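# Move one bread packet from tray onto each plate

## Task

Take bread packets from the tray and set one lying flat on every plate. The two remaining packets must stay on the tray. The tray, the basket and the plates must stay roughly where they began, with the basket still standing upright. At the finish neither arm may be in contact with anything on the table.

## Robot and tools

ROBOT. There are two arms, left_arm and right_arm, each with a two-finger parallel gripper. Base roots in the scene frame: left_arm at (-0.029, +0.281, +0.041) m, right_arm at (-0.048, -0.315, +0.003) m, both turned only slightly about z. The fingers point along the gripper's +z axis and close along its y axis. end_effector_position is the point between the finger pads, roughly 1 cm short of the tips. A wrist camera and a chin camera hang on opposite sides of each hand. If a camera cable touches something, that counts as the arm touching it.

FRAMES. The scene frame has its origin at table-top height, halfway between the nominal bases. +x points out over the table, +z points up, and +y points toward left_arm. Arm names do not match image sides. Reported hand positions, quaternions and velocities are in the scene frame. Motion offsets are along the current Hand target's own axes.

execute_actions(actions, cameras). actions is a list of actions. Each action is a table of up to 15 rows, and each row is one control step of 1/30 s. A shorter table repeats its final row until step 15. Every row holds 14 numbers in [-1, 1]: dx, dy, dz, rx, ry, rz, opening for left_arm, then the same seven for right_arm. The six pose numbers are an offset, not a pose, in the Hand target's axes. 1.0 equals 0.6 m or 180 degrees, and rx, ry, rz form one rotation vector. Within one action, every row is measured from the Hand target at that action's start. Each new action starts again from the Hand target it finds, so sending the same offset twice moves twice as far. Sending six zeros requests nothing new for that arm. opening is absolute: +1 is fully open (0.094 m) and -1 is shut. Always resend the opening you want, because 0 means half open. An empty actions list returns images and the full state, including the scene number. cameras takes names, ["all"], or []. An unknown name rejects the whole call.

move(target, speed, blend, opening_speed, grip_force, blocking, cameras). target is one 14-number row, or a list of up to 15 rows, laid out as above. Every row is an offset from the Hand targets at the move's start, not from the previous row. Each gripper travels a straight line. speed is the path's top speed in m/s, from 0.002 to 2.9 (default 0.25), and turning is capped at twice that in rad/s. You may give one speed value or one per target. blend, in metres, rounds corners between listed targets; the default 0 stops at each one. opening_speed is the per-second change on the -1 to +1 scale, at least 0.2. Use it to close gently on a soft packet. grip_force is the per-pad force cap in newtons, 10 to 50, given once or once per arm. It persists once set, and low values make closing slow. A move is capped at 10 s. blocking=false returns after about 0.5 s while the arms keep going. The result adds a move: line, such as done, off_target, moving, held or fault, plus limits (paced means the command was clipped, held means steps were withheld). Even done does not tell you whether anything is being touched.

wait(seconds) lets time pass, from 0 to 3600, without new commands; a running move keeps going. stop() brakes a running move. zoom_image(camera, region) enlarges [x0, y0, x1, y1] pixels, at most 504 by 504, of a camera's newest image. read_manual gives licence texts only. finished_scene(scene) ends the scene and cannot be undone. After ending scene 1, make no further calls in that reply.

CAMERAS: cam_head_left, cam_head_right (fixed on a stand behind the arms), cam_left_wrist, cam_right_wrist, cam_left_wrist_chin, cam_right_wrist_chin, each 672x504. The calibration gives intrinsics and T_world_to_cam, accurate to a few mm and degrees.

RESULTS. Each arm reports end_effector_position (m), end_effector_quat_wxyz and Hand target, which is the last commanded pose after clipping and the base for the next offsets. Also reported are Tool commands, grip_measured (same scale as opening, reading a little wide when empty), Joint positions (the last value is the opening in metres), Joint velocities (may be omitted when all are at noise level) and joint torques. Torques 1 to 3 wrap at ±28 N m. Calls that ran actions also list hand positions at some steps. The controller limits each step's orientation change to 40 degrees from the measured one. Friction and load can leave a hand a few cm short of its target; this does not by itself mean contact. Another execute_actions call, even with zero offsets, asks for the target again; otherwise send the remaining gap as an offset.

GRIPPING. Below the reading at first touch, squeeze rises about 1 N per 0.001. Near 20 N it jumps to the force cap. Bread is soft, so close slowly and not far below the touch point. To release, command an opening well above grip_measured.

AVOID. Do not drop packets, release them while they are moving, or let anything fall from the table; that fails the task. Avoid fast contacts and targets deep past a contact, since both press hard. Never let the arms, grippers or cameras meet, and never close one gripper on the other's fingers. Keep paths away from an arm's own base, which can whip the elbow round. Loads, stretched poses and unreachable targets heat motors: MOTOR HOT appears at 75 °C, the arm folds and idles at 90 °C, and it goes limp at 100 °C. Loose objects may occasionally be nudged. Finish with both grippers open and clear of everything.

Each tool is called after "Request:" in YAML: its name, and indented under it one key for each argument.

## Session

Request:
execute_actions:
  actions: []

Scene clock: 0.00 s.
left_arm: end_effector_position=(+0.1824, +0.0564, +0.2730) grip_measured=+1.000 end_effector_quat_wxyz=(+0.570, +0.156, +0.723, -0.358) | right_arm: end_effector_position=(+0.2098, -0.1979, +0.1657) grip_measured=+1.000 end_effector_quat_wxyz=(+0.574, -0.028, +0.766, +0.290)
Joint positions: left_arm=[-0.9 0.639 0.317 0.226 -0.108 -0.358 0.094] | right_arm=[0.229 0.508 0.105 0.224 -0.215 0.392 0.094]
Joint velocities: within noise
Joint torques (N m): no reading
Heat: left arm: 31 °C; right arm: 32 °C.
Hand target: left_arm +0.1825, +0.0564, +0.2881; +0.582, +0.152, +0.710, -0.367 | right_arm +0.2096, -0.1979, +0.1687; +0.576, -0.029, +0.764, +0.290
Tool commands: left_gripper/opening=+1.0 right_gripper/opening=+1.0
camera_calibration:
cam_left_wrist: T_world_to_cam=[[-0.61152, -0.71211, 0.34489, 0.05961], [-0.58535, 0.11388, -0.80274, 0.3588], [0.53236, -0.69277, -0.48647, 0.16759]] pos_world=[0.15726, 0.11769, 0.34899]
cam_right_wrist: T_world_to_cam=[[0.39072, -0.82529, -0.40772, -0.17603], [-0.67321, 0.04589, -0.73803, 0.3087], [0.62779, 0.56285, -0.53766, 0.15924]] pos_world=[0.17663, -0.24907, 0.24168]
cam_left_wrist_chin: T_world_to_cam=[[-0.62325, -0.7068, 0.33464, 0.06046], [0.05382, -0.46568, -0.88332, 0.23751], [0.78016, -0.53252, 0.32827, -0.08932]] pos_world=[0.09458, 0.10577, 0.21889]
cam_right_wrist_chin: T_world_to_cam=[[0.39743, -0.82005, -0.41179, -0.17545], [0.09896, 0.48444, -0.86921, 0.19912], [0.91228, 0.3047, 0.27368, -0.06596]] pos_world=[0.1102, -0.22024, 0.11888]

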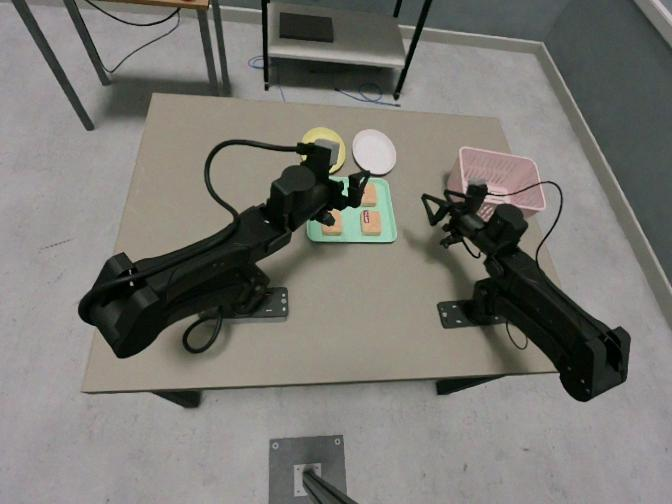

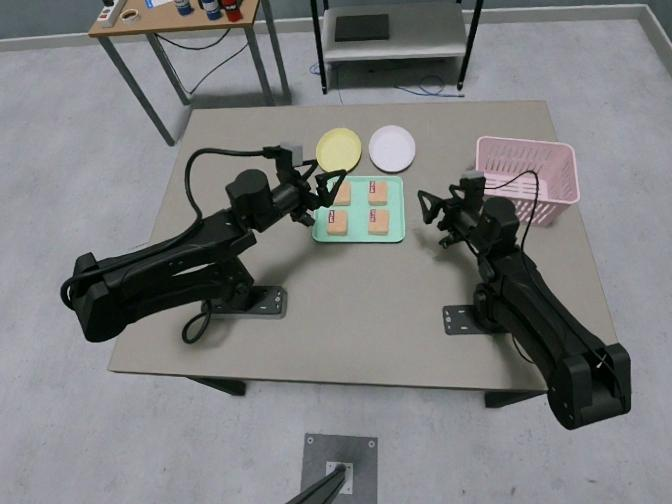

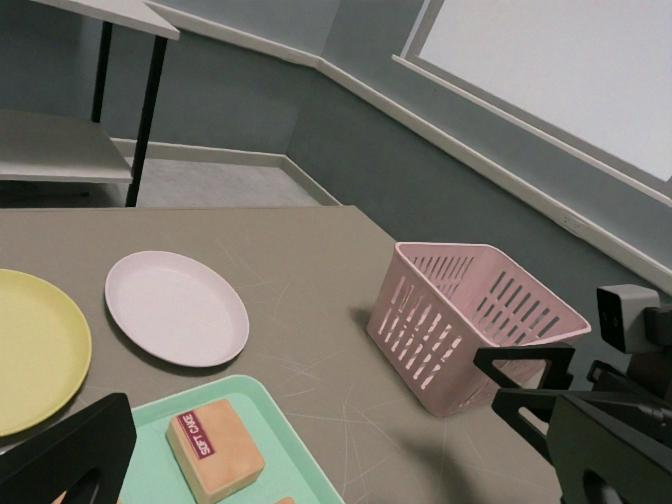

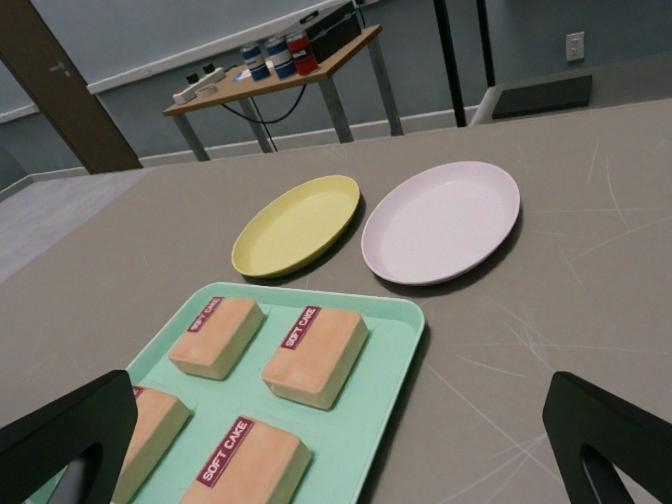

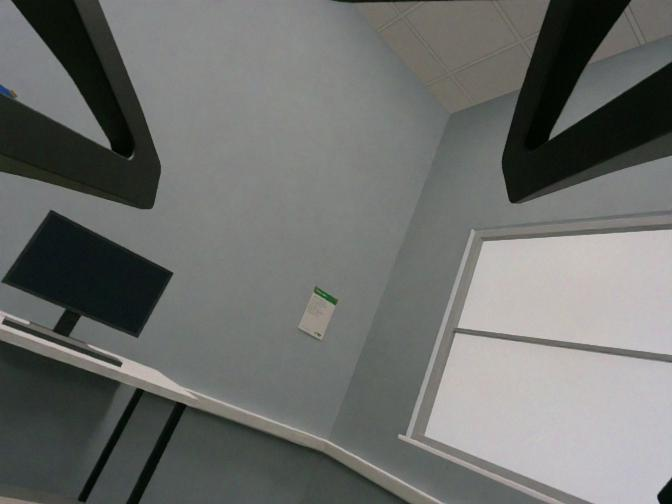

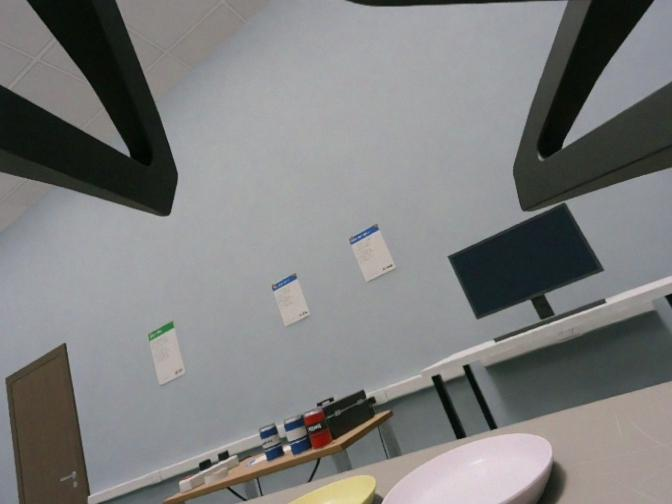

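Request:
move:
  target: [-0.003,0.277,-0.157,-0.265,0.307,-0.059,1,0.008,0.180,0.198,0.195,0.291,-0.015,1]
  cameras: ["all"]

Scene clock: 86.83 s.
left_arm: end_effector_position=(+0.2146, +0.2344, +0.2257) grip_measured=+1.000 end_effector_quat_wxyz=(+0.157, +0.000, +0.988, -0.003) | right_arm: end_effector_position=(+0.2699, -0.0531, +0.1954) grip_measured=+1.000 end_effector_quat_wxyz=(+0.186, +0.000, +0.983, +0.008)
Joint positions: left_arm=[-0.261 1.21 1.199 -1.252 -0.069 -0.233 0.094] | right_arm=[0.739 1.866 1.851 -1.277 0.253 0.761 0.094]
Joint torques (N m): left_arm=[0.43 -2.41 9.47 0.57 -0.17 0.08] | right_arm=[0.35 -8.49 8.66 0.52 0.08 0.09]
Heat: left arm: 35 °C; right arm: 37 °C.
Hand target: left_arm +0.2224, +0.2364, +0.2376; +0.173, -0.001, +0.985, +0.000 | right_arm +0.2697, -0.0503, +0.1888; +0.174, +0.000, +0.985, +0.000
Off the commanded pose: left_arm 0.014 m, 2 deg | right_arm 0.007 m, 2 deg.
move: off_target (left_arm)
cam_left_wrist: T_world_to_cam=[[0.01591, -0.99974, -0.0162, 0.23668], [-0.99271, -0.01773, 0.11919, 0.22949], [-0.11945, 0.01419, -0.99274, 0.33918]] pos_world=[0.26457, 0.23588, 0.3132]
cam_right_wrist: T_world_to_cam=[[0.01424, -0.99955, -0.02641, -0.04999], [-0.9974, -0.01607, 0.07029, 0.29073], [-0.07068, 0.02534, -0.99718, 0.30574]] pos_world=[0.3123, -0.05305, 0.28312]
cam_left_wrist_chin: T_world_to_cam=[[0.00083, -0.99996, -0.00946, 0.23461], [-0.71335, 0.00603, -0.70078, 0.28962], [0.7008, 0.00733, -0.71332, 0.12151]] pos_world=[0.12125, 0.23196, 0.29186]
cam_right_wrist_chin: T_world_to_cam=[[0.01484, -0.99925, -0.03586, -0.04797], [-0.65232, 0.01751, -0.75774, 0.30506], [0.7578, 0.03463, -0.65157, 0.03522]] pos_world=[0.17302, -0.0545, 0.25239]

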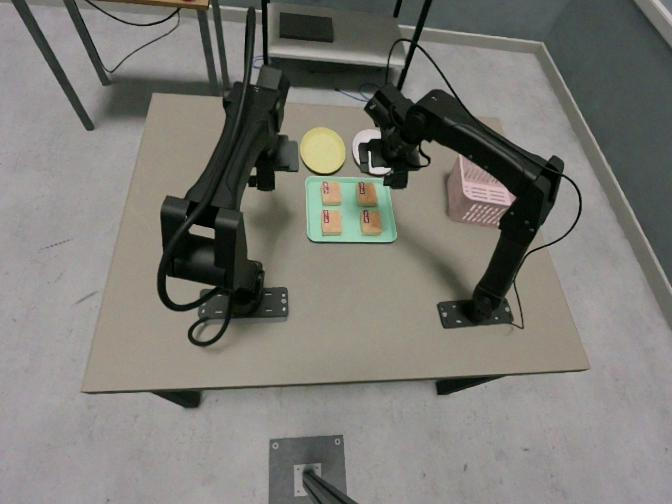

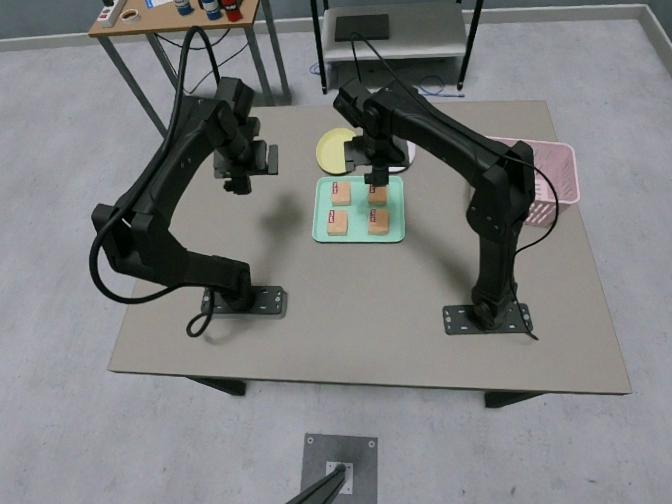

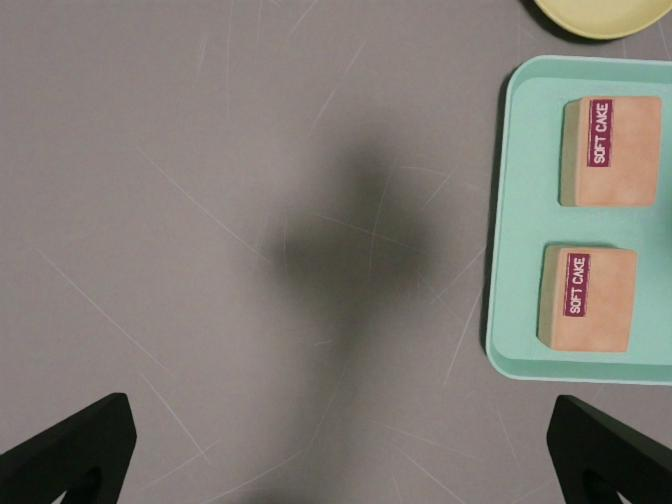

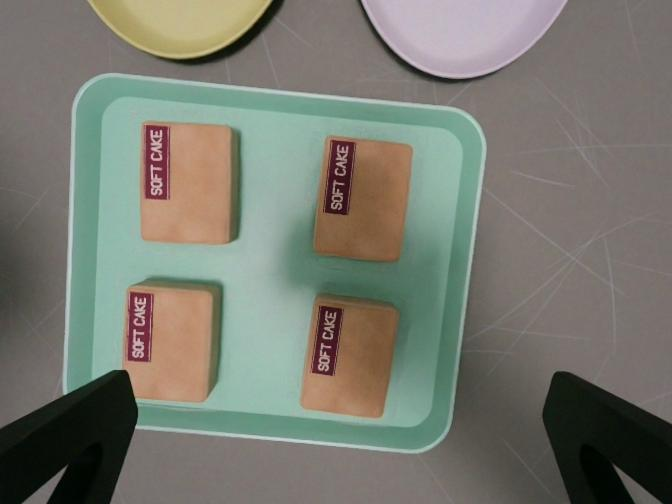

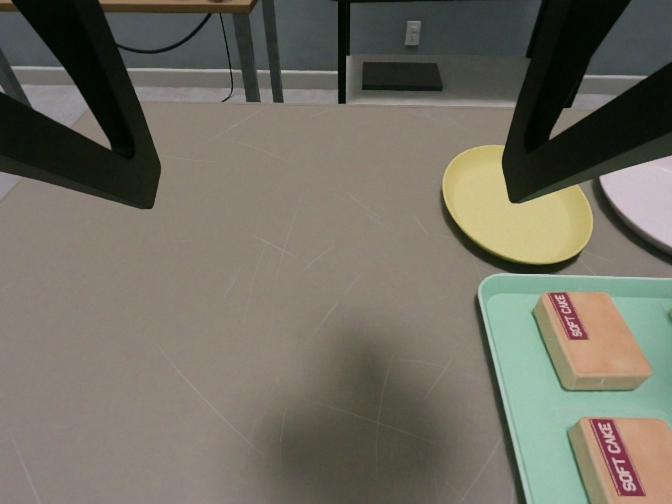

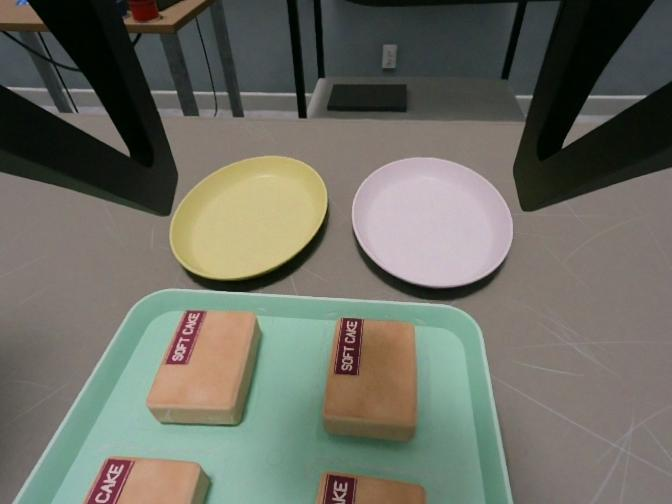

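Request:
move:
  target: [0,0,0,0,0,0,1,-0.014,-0.023,0.181,0.0114,0,0.0313,1]
  cameras: ["cam_right_wrist","cam_right_wrist_chin","cam_head_left"]

Scene clock: 124.87 s.
left_arm: end_effector_position=(+0.2145, +0.2345, +0.2257) grip_measured=+1.000 end_effector_quat_wxyz=(+0.156, +0.000, +0.988, -0.003) | right_arm: end_effector_position=(+0.3138, -0.0636, +0.1053) grip_measured=+1.000 end_effector_quat_wxyz=(+0.185, +0.049, +0.982, +0.000)
Joint positions: left_arm=[-0.261 1.21 1.199 -1.253 -0.069 -0.233 0.094] | right_arm=[0.649 1.964 1.625 -0.955 0.252 0.772 0.094]
Joint torques (N m): left_arm=[0.43 -2.41 9.47 0.56 -0.17 0.08] | right_arm=[-0.17 -9.57 6.45 0.78 0.11 0.08]
Heat: left arm: 35 °C; right arm: 36 °C.
Hand target: left_arm +0.2224, +0.2364, +0.2376; +0.173, -0.001, +0.985, +0.000 | right_arm +0.3148, -0.0640, +0.0897; +0.174, +0.051, +0.983, -0.009
Off the commanded pose: left_arm 0.014 m, 2 deg | right_arm 0.016 m, 2 deg.
move: off_target (right_arm)
cam_right_wrist: T_world_to_cam=[[-0.08489, -0.99594, -0.02991, -0.0318], [-0.99395, 0.08254, 0.07247, 0.34566], [-0.0697, 0.03588, -0.99692, 0.21959]] pos_world=[0.35618, -0.06808, 0.19292]
cam_right_wrist_chin: T_world_to_cam=[[-0.08433, -0.99566, -0.03933, -0.03069], [-0.64879, 0.08482, -0.75622, 0.26861], [0.75628, -0.03826, -0.65313, -0.06051]] pos_world=[0.21745, -0.05566, 0.1624]
Images, in order (width x height): cam_head_left 672x504, cam_right_wrist 672x504, cam_right_wrist_chin 672x504.

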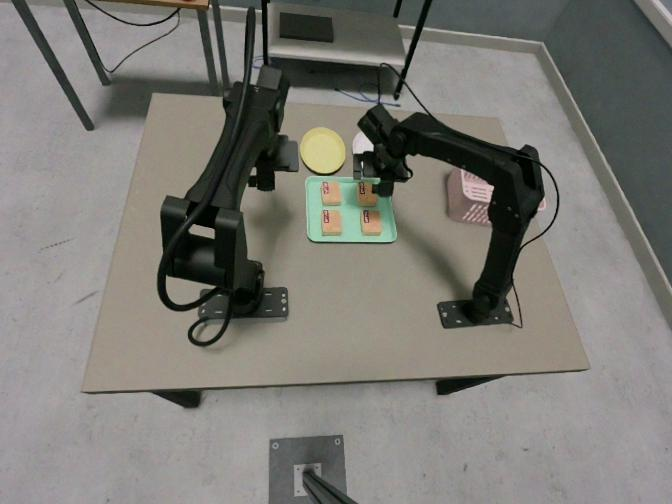

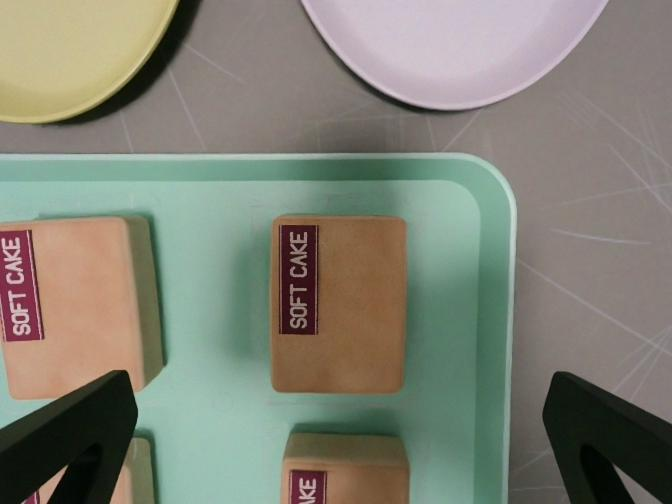

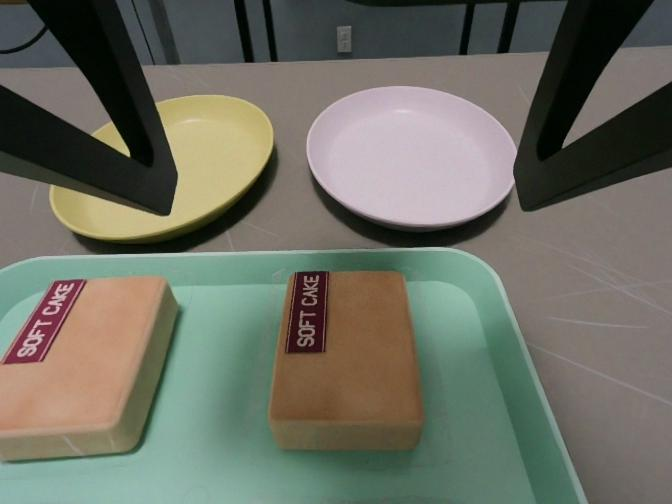

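Request:
move:
  target: [0,0,0,0,0,0,1,0.0235,0,0.089,0,0,0,1]
  cameras: ["cam_right_wrist","cam_right_wrist_chin"]
  speed: 0.12

Scene clock: 136.43 s.
left_arm: end_effector_position=(+0.2145, +0.2345, +0.2257) grip_measured=+1.000 end_effector_quat_wxyz=(+0.156, +0.000, +0.988, -0.003) | right_arm: end_effector_position=(+0.3210, -0.0613, +0.0523) grip_measured=+1.000 end_effector_quat_wxyz=(+0.187, +0.053, +0.981, +0.002)
Joint positions: left_arm=[-0.261 1.21 1.199 -1.253 -0.069 -0.233 0.094] | right_arm=[0.643 2.025 1.497 -0.759 0.252 0.772 0.094]
Joint torques (N m): left_arm=[0.43 -2.41 9.48 0.56 -0.17 0.08] | right_arm=[-0.42 -9.98 5.9 0.8 0.09 -0.01]
Heat: left arm: 35 °C; right arm: 36 °C.
Hand target: left_arm +0.2224, +0.2364, +0.2376; +0.173, -0.001, +0.985, +0.000 | right_arm +0.3198, -0.0647, +0.0347; +0.174, +0.051, +0.983, -0.009
Off the commanded pose: left_arm 0.014 m, 2 deg | right_arm 0.018 m, 2 deg.
move: off_target (right_arm)
cam_right_wrist: T_world_to_cam=[[-0.09118, -0.99523, -0.03477, -0.02812], [-0.99376, 0.08868, 0.06763, 0.35701], [-0.06422, 0.04072, -0.9971, 0.16572]] pos_world=[0.36286, -0.06639, 0.14012]
cam_right_wrist_chin: T_world_to_cam=[[-0.09057, -0.99491, -0.04423, -0.02753], [-0.64428, 0.0924, -0.75918, 0.23219], [0.7594, -0.04026, -0.64937, -0.10173]] pos_world=[0.22436, -0.05294, 0.10899]

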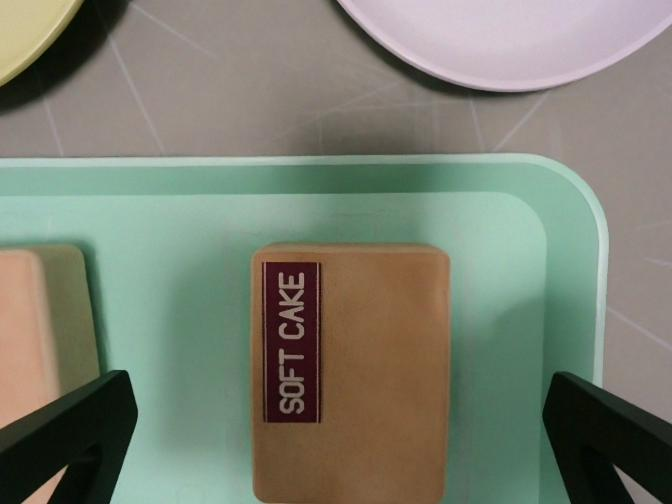

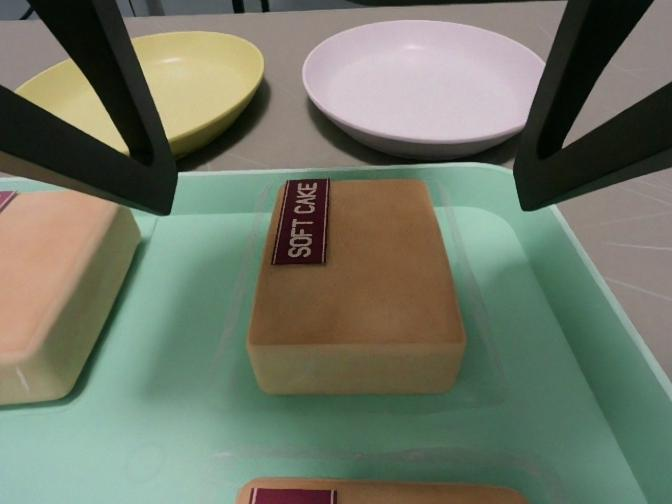

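Request:
move:
  target:
    - [0,0,0,0,0,0,1,0,0,0,0,0,0,0.5]
    - [0,0,0,0,0,0,1,0.018,0,0.034,0,0,0,0.5]
  cameras: ["cam_right_wrist","cam_right_wrist_chin"]
  speed: 0.1

Request:
move:
  target: [0,0,0,0,0,0,1,0,0,0,0,0,0,-0.08]
  cameras: ["cam_right_wrist","cam_right_wrist_chin"]
  opening_speed: 0.4
  grip_force: 20

Scene clock: 165.67 s.
left_arm: end_effector_position=(+0.2145, +0.2345, +0.2257) grip_measured=+1.000 end_effector_quat_wxyz=(+0.156, +0.000, +0.988, -0.003) | right_arm: end_effector_position=(+0.3198, -0.0622, +0.0296) grip_measured=+0.501 end_effector_quat_wxyz=(+0.186, +0.053, +0.981, +0.001)
Joint positions: left_arm=[-0.261 1.21 1.199 -1.253 -0.069 -0.233 0.094] | right_arm=[0.643 2.05 1.439 -0.679 0.252 0.772 0.071]
Joint torques (N m): left_arm=[0.43 -2.4 9.48 0.56 -0.17 0.08] | right_arm=[0.08 -10.06 5.71 0.8 0.11 0.04]
Heat: left arm: 35 °C; right arm: 35 °C.
Hand target: left_arm +0.2224, +0.2364, +0.2376; +0.173, -0.001, +0.985, +0.000 | right_arm +0.3167, -0.0644, +0.0118; +0.174, +0.051, +0.983, -0.010
Off the commanded pose: left_arm 0.014 m, 2 deg | right_arm 0.018 m, 2 deg.
move: off_target (right_arm)
cam_right_wrist: T_world_to_cam=[[-0.09115, -0.99528, -0.0334, -0.03008], [-0.99363, 0.08867, 0.06952, 0.35727], [-0.06623, 0.03953, -0.99702, 0.14359]] pos_world=[0.36177, -0.06729, 0.11732]
cam_right_wrist_chin: T_world_to_cam=[[-0.09052, -0.99497, -0.04284, -0.02966], [-0.64583, 0.09139, -0.75799, 0.21467], [0.7581, -0.04094, -0.65085, -0.11516]] pos_world=[0.22326, -0.05384, 0.0865]

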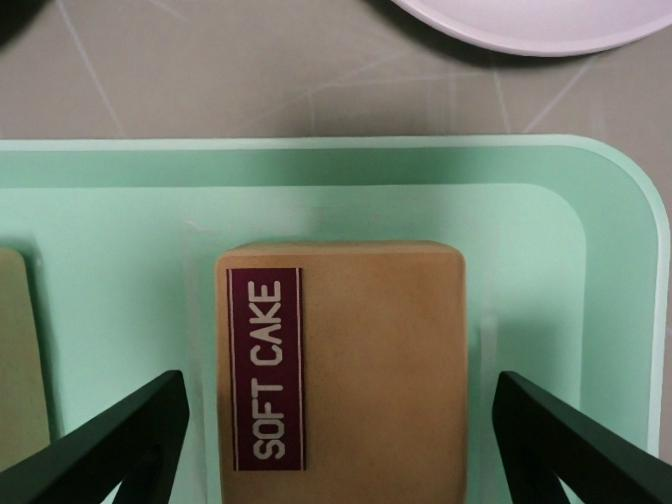

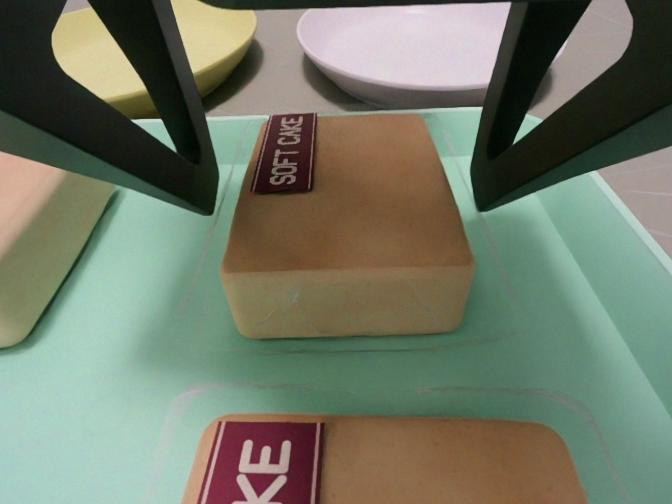

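Scene clock: 167.97 s.
left_arm: end_effector_position=(+0.2145, +0.2345, +0.2257) grip_measured=+1.000 end_effector_quat_wxyz=(+0.156, +0.000, +0.988, -0.003) | right_arm: end_effector_position=(+0.3201, -0.0622, +0.0297) grip_measured=+0.146 end_effector_quat_wxyz=(+0.187, +0.053, +0.981, +0.001)
Joint positions: left_arm=[-0.261 1.21 1.199 -1.253 -0.069 -0.233 0.094] | right_arm=[0.643 2.05 1.439 -0.677 0.253 0.772 0.054]
Joint torques (N m): left_arm=[0.44 -2.41 9.47 0.57 -0.17 0.08] | right_arm=[0.09 -10.06 5.67 0.81 0.1 0.04]
Heat: left arm: 35 °C; right arm: 35 °C.
Hand target: left_arm +0.2224, +0.2364, +0.2376; +0.173, -0.001, +0.985, +0.000 | right_arm +0.3167, -0.0644, +0.0118; +0.174, +0.051, +0.983, -0.009
Off the commanded pose: left_arm 0.014 m, 2 deg | right_arm 0.018 m, 2 deg.
grip_force (N): 20, 20
move: done
cam_right_wrist: T_world_to_cam=[[-0.09139, -0.99525, -0.03342, -0.02987], [-0.99372, 0.08897, 0.06791, 0.35768], [-0.06462, 0.03942, -0.99713, 0.14322]] pos_world=[0.36196, -0.06719, 0.11752]
cam_right_wrist_chin: T_world_to_cam=[[-0.09073, -0.99495, -0.04287, -0.02949], [-0.64456, 0.09148, -0.75906, 0.21453], [0.75915, -0.04124, -0.64961, -0.11574]] pos_world=[0.22346, -0.05374, 0.08639]

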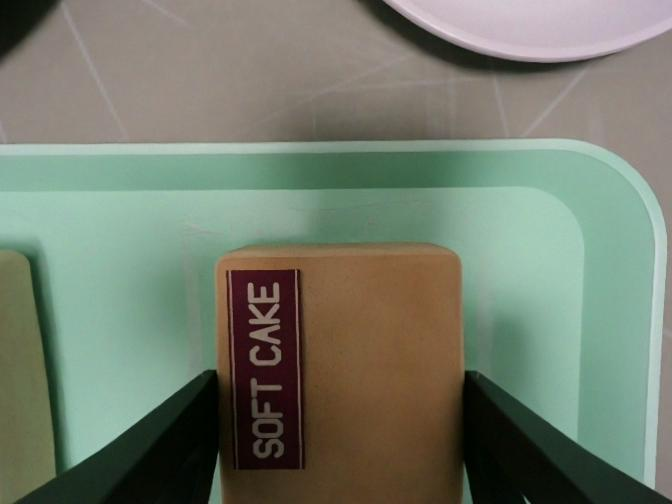

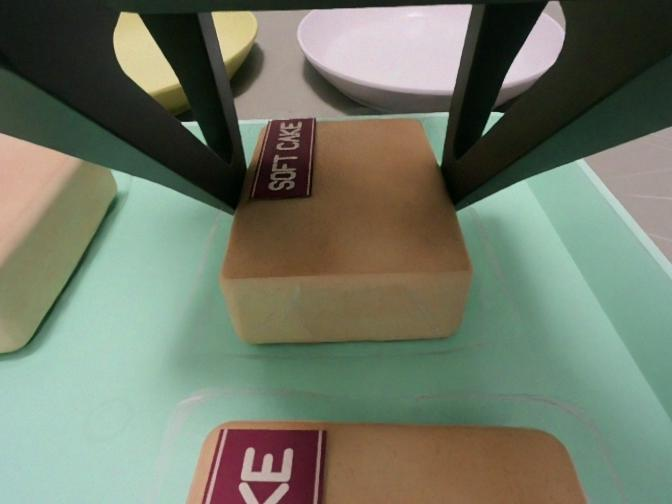

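Request:
move:
  target:
    - [0,0,0,0,0,0,1,-0.0515,0,-0.1407,0,0,0,-0.08]
    - [0,0,0,0,0,0,1,-0.318,-0.085,-0.061,0,0,0,-0.08]
    - [-0.036,-0.29,0.243,0,0,0,1,-0.318,-0.085,-0.061,0,0,0,-0.08]
  blend: [0.02,0,0]
  cameras: ["all"]

Scene clock: 209.47 s.
left_arm: end_effector_position=(+0.2788, +0.0708, +0.0994) grip_measured=+1.000 end_effector_quat_wxyz=(+0.152, +0.005, +0.988, +0.007) | right_arm: end_effector_position=(+0.4784, -0.1342, +0.1313) grip_measured=-0.079 end_effector_quat_wxyz=(+0.196, +0.056, +0.979, -0.002)
Joint positions: left_arm=[-0.718 1.783 1.228 -0.787 -0.204 -0.666 0.094] | right_arm=[0.326 2.502 2.602 -1.313 0.168 0.467 0.043]
Joint torques (N m): left_arm=[-0.2 -6.83 9.2 0.62 -0.28 -0.07] | right_arm=[0.2 -13.07 8.54 0.63 0.02 0]
Heat: left arm: 36 °C; right arm: 35 °C.
Hand target: left_arm +0.2928, +0.0627, +0.1079; +0.173, -0.001, +0.985, +0.000 | right_arm +0.4772, -0.1324, +0.1118; +0.174, +0.051, +0.983, -0.009
Off the commanded pose: left_arm 0.018 m, 3 deg | right_arm 0.020 m, 3 deg.
grip_force (N): 20, 20
move: off_target (left_arm, right_arm)
cam_left_wrist: T_world_to_cam=[[0.00813, -0.99925, -0.03777, 0.0743], [-0.99158, -0.01294, 0.12883, 0.30383], [-0.12922, 0.0364, -0.99095, 0.22477]] pos_world=[0.32971, 0.06999, 0.1864]
cam_right_wrist: T_world_to_cam=[[-0.09848, -0.99472, -0.02883, -0.08072], [-0.99399, 0.09694, 0.05079, 0.51801], [-0.04772, 0.03366, -0.99829, 0.24888]] pos_world=[0.51883, -0.13888, 0.21982]
cam_left_wrist_chin: T_world_to_cam=[[-0.00687, -0.9995, -0.03083, 0.07399], [-0.72021, 0.02633, -0.69325, 0.24767], [0.69372, 0.01744, -0.72003, -0.01053]] pos_world=[0.18619, 0.06761, 0.16639]
cam_right_wrist_chin: T_world_to_cam=[[-0.09774, -0.99448, -0.03825, -0.07957], [-0.63108, 0.09165, -0.77029, 0.39538], [0.76954, -0.05114, -0.63655, -0.18093]] pos_world=[0.38097, -0.12462, 0.18634]

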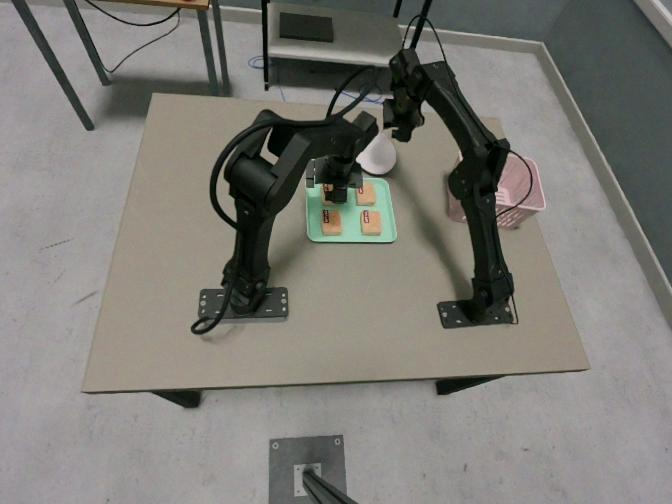

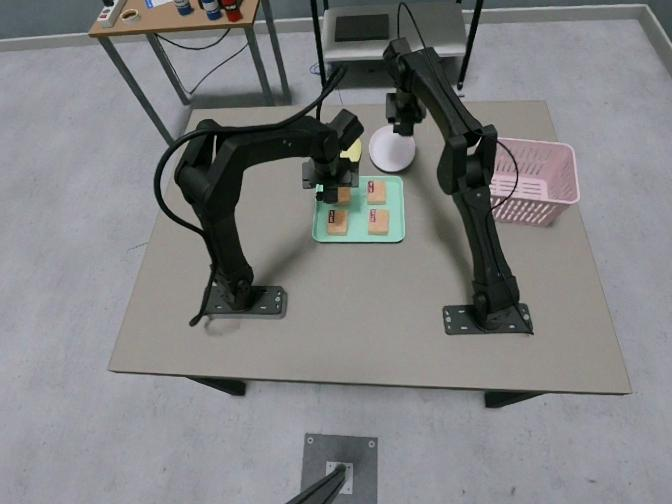

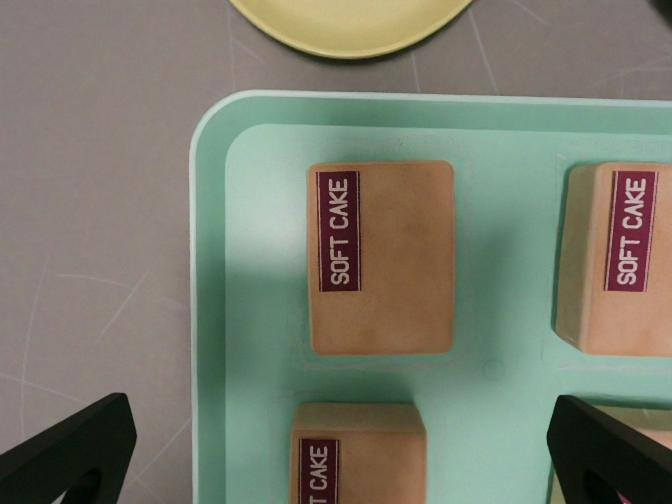

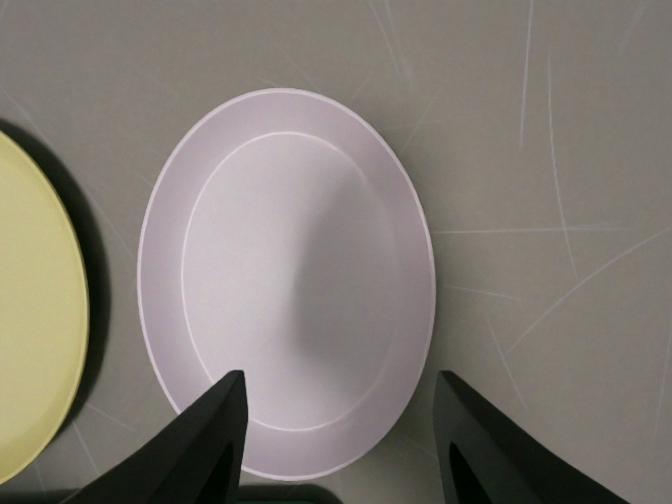

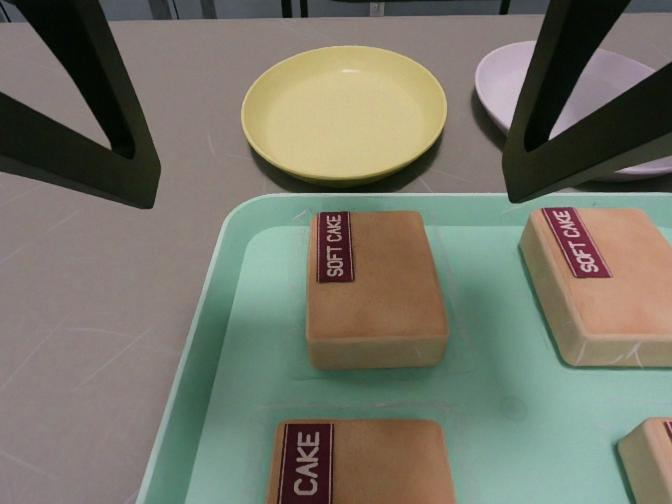

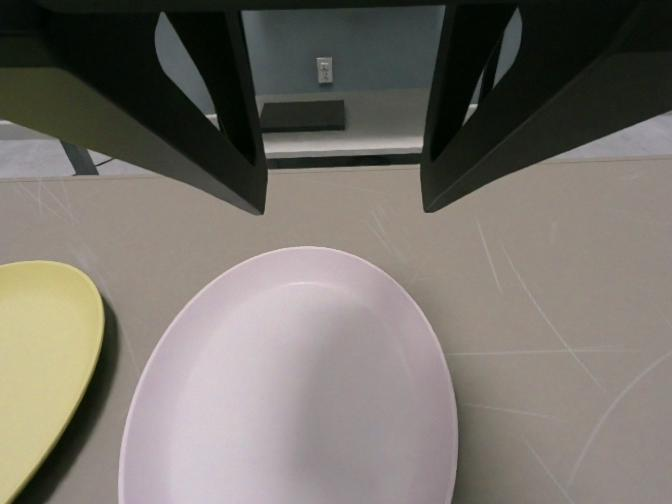

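Request:
move:
  target:
    - [-0.022,-0.021,0.061,0,0,0,0.53,0,0,0,0,0,0,0.53]
    - [-0.003,-0.021,0.113,0,0,0,0.53,0,0,0,0,0,0,0.53]
  cameras: ["cam_left_wrist","cam_left_wrist_chin"]
  speed: 0.12
  grip_force: 50

Scene clock: 235.97 s.
left_arm: end_effector_position=(+0.3152, +0.0463, +0.0512) grip_measured=+0.532 end_effector_quat_wxyz=(+0.171, -0.001, +0.985, -0.008) | right_arm: end_effector_position=(+0.4784, -0.1342, +0.1313) grip_measured=+0.529 end_effector_quat_wxyz=(+0.195, +0.056, +0.979, -0.002)
Joint positions: left_arm=[-0.707 1.971 1.26 -0.581 -0.204 -0.663 0.072] | right_arm=[0.326 2.502 2.602 -1.313 0.168 0.467 0.072]
Joint torques (N m): left_arm=[0.36 -8.16 4.86 0.71 -0.24 0.08] | right_arm=[0.17 -13.05 8.55 0.63 0.02 -0.01]
Heat: left arm: 38 °C; right arm: 37 °C.
Hand target: left_arm +0.3177, +0.0501, +0.0448; +0.173, -0.001, +0.985, +0.000 | right_arm +0.4772, -0.1324, +0.1118; +0.174, +0.051, +0.983, -0.009
Off the commanded pose: left_arm 0.008 m, 1 deg | right_arm 0.020 m, 3 deg.
move: done
cam_left_wrist: T_world_to_cam=[[0.01726, -0.99983, -0.00658, 0.04317], [-0.9957, -0.01779, 0.09088, 0.34923], [-0.09098, 0.00499, -0.99584, 0.17227]] pos_world=[0.36266, 0.04851, 0.1401]
cam_left_wrist_chin: T_world_to_cam=[[0.002, -1, -0.00023, 0.04387], [-0.69294, -0.00122, -0.721, 0.23531], [0.72099, 0.0016, -0.69294, -0.0792]] pos_world=[0.22007, 0.04429, 0.11478]

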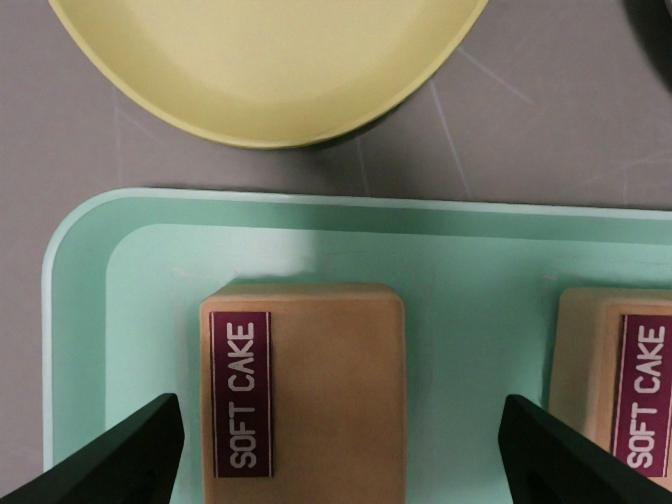

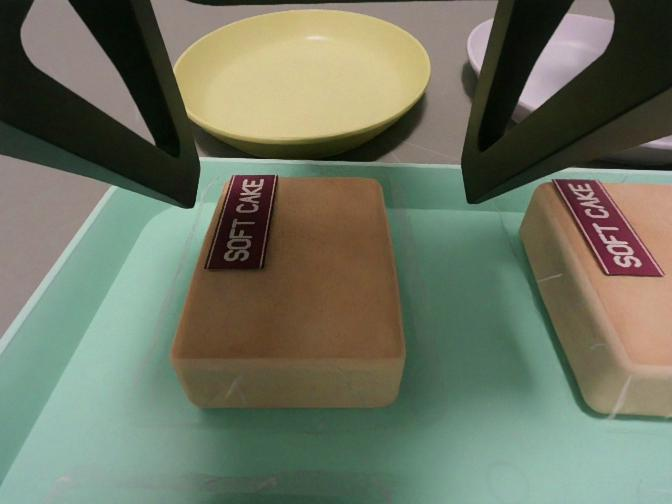

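Request:
move:
  target:
    - [0.014,0.016,-0.005,0,0,0,0.53,0,0,0,0,0,0,0.53]
    - [0.025,0.016,0.025,0,0,0,0.53,0,0,0,0,0,0,0.53]
  cameras: ["cam_left_wrist","cam_left_wrist_chin"]
  speed: 0.1

Scene clock: 242.70 s.
left_arm: end_effector_position=(+0.3065, +0.0557, +0.0304) grip_measured=+0.532 end_effector_quat_wxyz=(+0.169, -0.001, +0.986, -0.006) | right_arm: end_effector_position=(+0.4784, -0.1342, +0.1313) grip_measured=+0.529 end_effector_quat_wxyz=(+0.195, +0.056, +0.979, -0.002)
Joint positions: left_arm=[-0.702 1.971 1.165 -0.491 -0.204 -0.658 0.072] | right_arm=[0.326 2.502 2.602 -1.313 0.168 0.467 0.072]
Joint torques (N m): left_arm=[0.46 -8.29 4.49 0.74 -0.23 0.08] | right_arm=[0.2 -13.05 8.55 0.63 0.02 0]
Heat: left arm: 37 °C; right arm: 37 °C.
Hand target: left_arm +0.3087, +0.0596, +0.0256; +0.173, -0.001, +0.985, +0.000 | right_arm +0.4772, -0.1324, +0.1118; +0.174, +0.051, +0.983, -0.009
Off the commanded pose: left_arm 0.007 m, 1 deg | right_arm 0.020 m, 3 deg.
move: done
cam_left_wrist: T_world_to_cam=[[0.01743, -0.9998, -0.01016, 0.05262], [-0.99546, -0.0183, 0.09342, 0.34249], [-0.09359, 0.00848, -0.99557, 0.15123]] pos_world=[0.35417, 0.0576, 0.1191]
cam_left_wrist_chin: T_world_to_cam=[[0.00224, -0.99999, -0.00384, 0.05336], [-0.69489, 0.0012, -0.71911, 0.21455], [0.71911, 0.00427, -0.69488, -0.08692]] pos_world=[0.21148, 0.05347, 0.09409]

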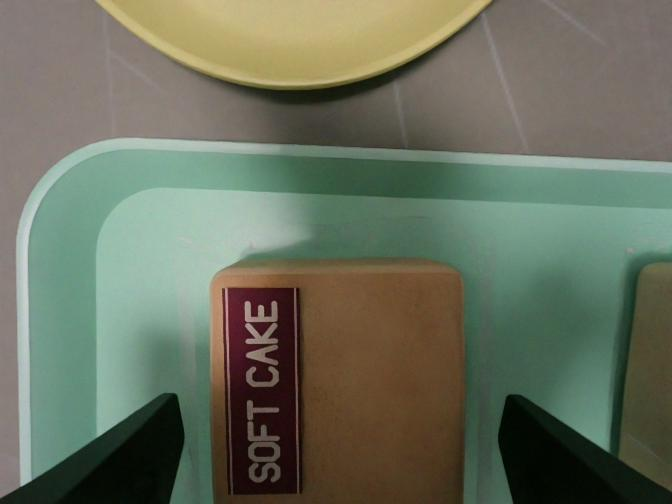

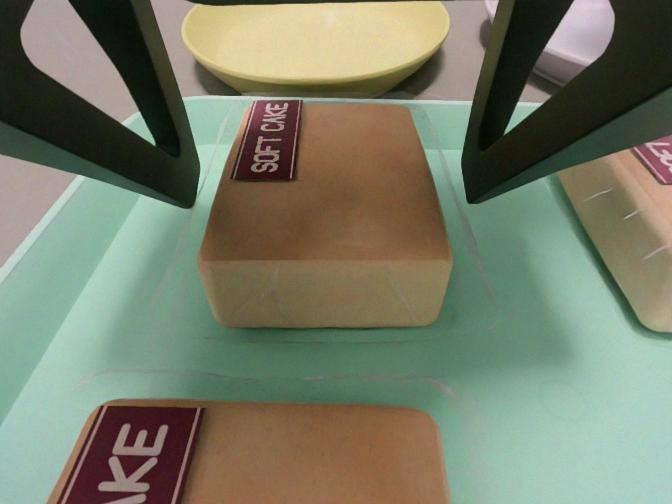

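Request:
move:
  target: [0,0,0,0,0,0,-0.05,0,0,0,0,0,0,0.53]
  opening_speed: 0.4

Request:
move:
  target: [-0.0456,0,-0.125,0,0,0,-0.05,0,0,0,0,0,0,0.53]
  cameras: ["cam_left_wrist","cam_left_wrist_chin","cam_head_left"]
  speed: 0.15

Scene clock: 249.87 s.
left_arm: end_effector_position=(+0.3141, +0.0547, +0.0355) grip_measured=-0.047 end_effector_quat_wxyz=(+0.188, -0.004, +0.982, -0.008) | right_arm: end_effector_position=(+0.4784, -0.1342, +0.1313) grip_measured=+0.529 end_effector_quat_wxyz=(+0.195, +0.056, +0.979, -0.002)
Joint positions: left_arm=[-0.701 1.964 1.165 -0.465 -0.224 -0.657 0.045] | right_arm=[0.326 2.502 2.602 -1.313 0.168 0.467 0.072]
Joint torques (N m): left_arm=[0.35 -7.8 4.48 0.53 -0.06 0.08] | right_arm=[0.2 -13.05 8.55 0.63 0.03 0]
Heat: left arm: 36 °C; right arm: 37 °C.
Hand target: left_arm +0.3087, +0.0596, +0.0256; +0.173, -0.001, +0.985, +0.000 | right_arm +0.4772, -0.1324, +0.1118; +0.174, +0.051, +0.983, -0.009
Off the commanded pose: left_arm 0.012 m, 2 deg | right_arm 0.020 m, 3 deg.
move: done

Scene clock: 251.43 s.
left_arm: end_effector_position=(+0.2959, +0.0678, +0.0785) grip_measured=-0.048 end_effector_quat_wxyz=(+0.144, +0.003, +0.989, +0.023) | right_arm: end_effector_position=(+0.4784, -0.1342, +0.1313) grip_measured=+0.529 end_effector_quat_wxyz=(+0.195, +0.056, +0.979, -0.002)
Joint positions: left_arm=[-0.701 1.89 1.283 -0.764 -0.217 -0.655 0.045] | right_arm=[0.326 2.502 2.602 -1.313 0.168 0.467 0.072]
Joint torques (N m): left_arm=[0.35 -12.01 9.09 0.37 -0.13 0.06] | right_arm=[0.18 -13.05 8.55 0.63 0.02 0]
Heat: left arm: 36 °C; right arm: 37 °C.
Hand target: left_arm +0.3087, +0.0596, +0.1054; +0.173, -0.001, +0.985, +0.000 | right_arm +0.4772, -0.1324, +0.1118; +0.174, +0.051, +0.983, -0.009
Off the commanded pose: left_arm 0.031 m, 4 deg | right_arm 0.020 m, 3 deg.
move: off_target (left_arm)
cam_left_wrist: T_world_to_cam=[[0.01673, -0.99743, -0.06964, 0.07015], [-0.98941, -0.02656, 0.14267, 0.32261], [-0.14415, 0.06651, -0.98732, 0.20847]] pos_world=[0.34807, 0.06467, 0.16469]
cam_left_wrist_chin: T_world_to_cam=[[0.00184, -0.99804, -0.06263, 0.07029], [-0.73055, 0.04143, -0.6816, 0.24674], [0.68286, 0.047, -0.72904, -0.03544]] pos_world=[0.20433, 0.0616, 0.14675]
Images, in order (width x height): cam_head_left 672x504, cam_left_wrist 672x504, cam_left_wrist_chin 672x504.

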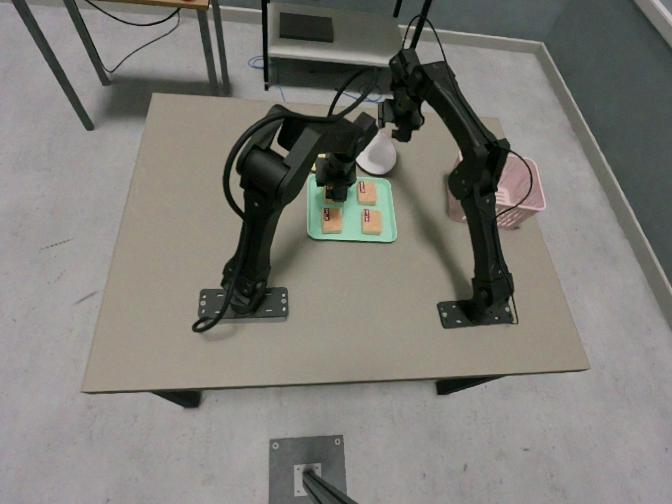

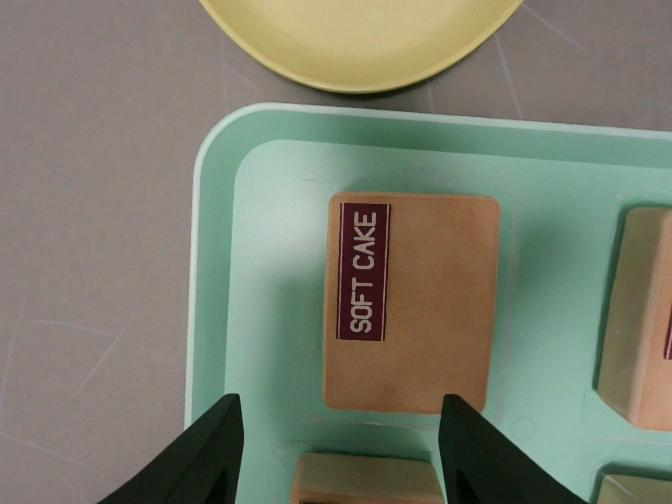

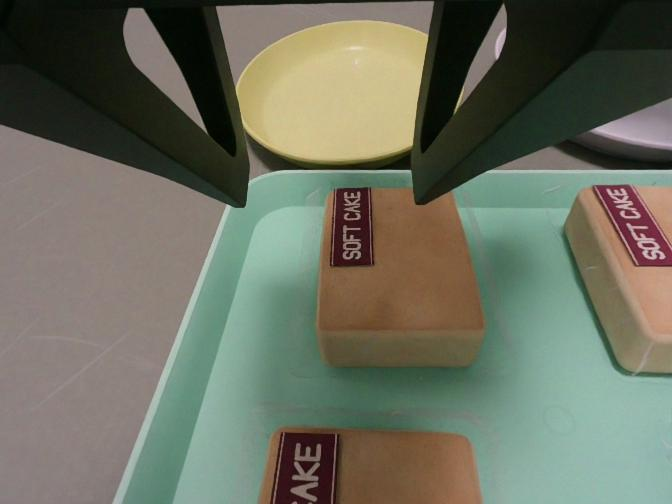

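Request:
move:
  target: [0.024,-0.013,0.08,0,0,0,0.6,0,0,0,0,0,0,0.6]
  cameras: ["cam_left_wrist","cam_left_wrist_chin"]
  speed: 0.1

Scene clock: 277.50 s.
left_arm: end_effector_position=(+0.3124, +0.0542, +0.0610) grip_measured=+0.598 end_effector_quat_wxyz=(+0.173, -0.001, +0.985, +0.000) | right_arm: end_effector_position=(+0.4784, -0.1342, +0.1313) grip_measured=+0.599 end_effector_quat_wxyz=(+0.195, +0.056, +0.979, -0.002)
Joint positions: left_arm=[-0.702 1.935 1.25 -0.612 -0.217 -0.655 0.075] | right_arm=[0.326 2.502 2.602 -1.313 0.168 0.467 0.075]
Joint torques (N m): left_arm=[-0.62 -8.01 5.08 0.71 -0.14 -0.06] | right_arm=[0.2 -13.04 8.54 0.62 0.02 0]
Heat: left arm: 36 °C; right arm: 38 °C.
Hand target: left_arm +0.3117, +0.0518, +0.0553; +0.173, -0.001, +0.985, +0.000 | right_arm +0.4772, -0.1324, +0.1118; +0.174, +0.051, +0.983, -0.009
Off the commanded pose: left_arm 0.006 m, 0 deg | right_arm 0.020 m, 3 deg.
move: done
cam_left_wrist: T_world_to_cam=[[0.019, -0.9996, -0.02118, 0.05158], [-0.99609, -0.02076, 0.08591, 0.34629], [-0.08631, 0.01947, -0.99608, 0.17946]] pos_world=[0.35944, 0.05525, 0.1501]
cam_left_wrist_chin: T_world_to_cam=[[0.0037, -0.99988, -0.01497, 0.05219], [-0.68961, 0.00829, -0.72413, 0.23904], [0.72417, 0.01301, -0.6895, -0.07222]] pos_world=[0.21695, 0.05114, 0.12408]

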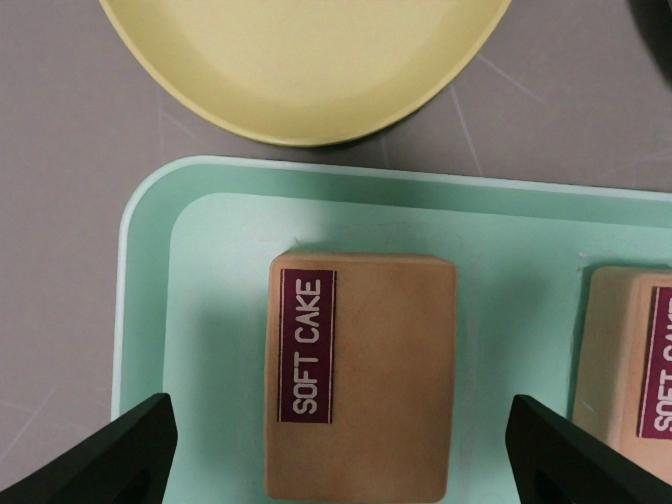

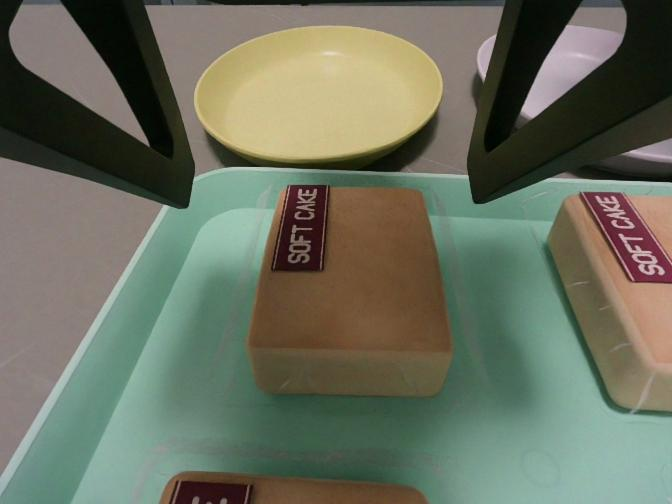

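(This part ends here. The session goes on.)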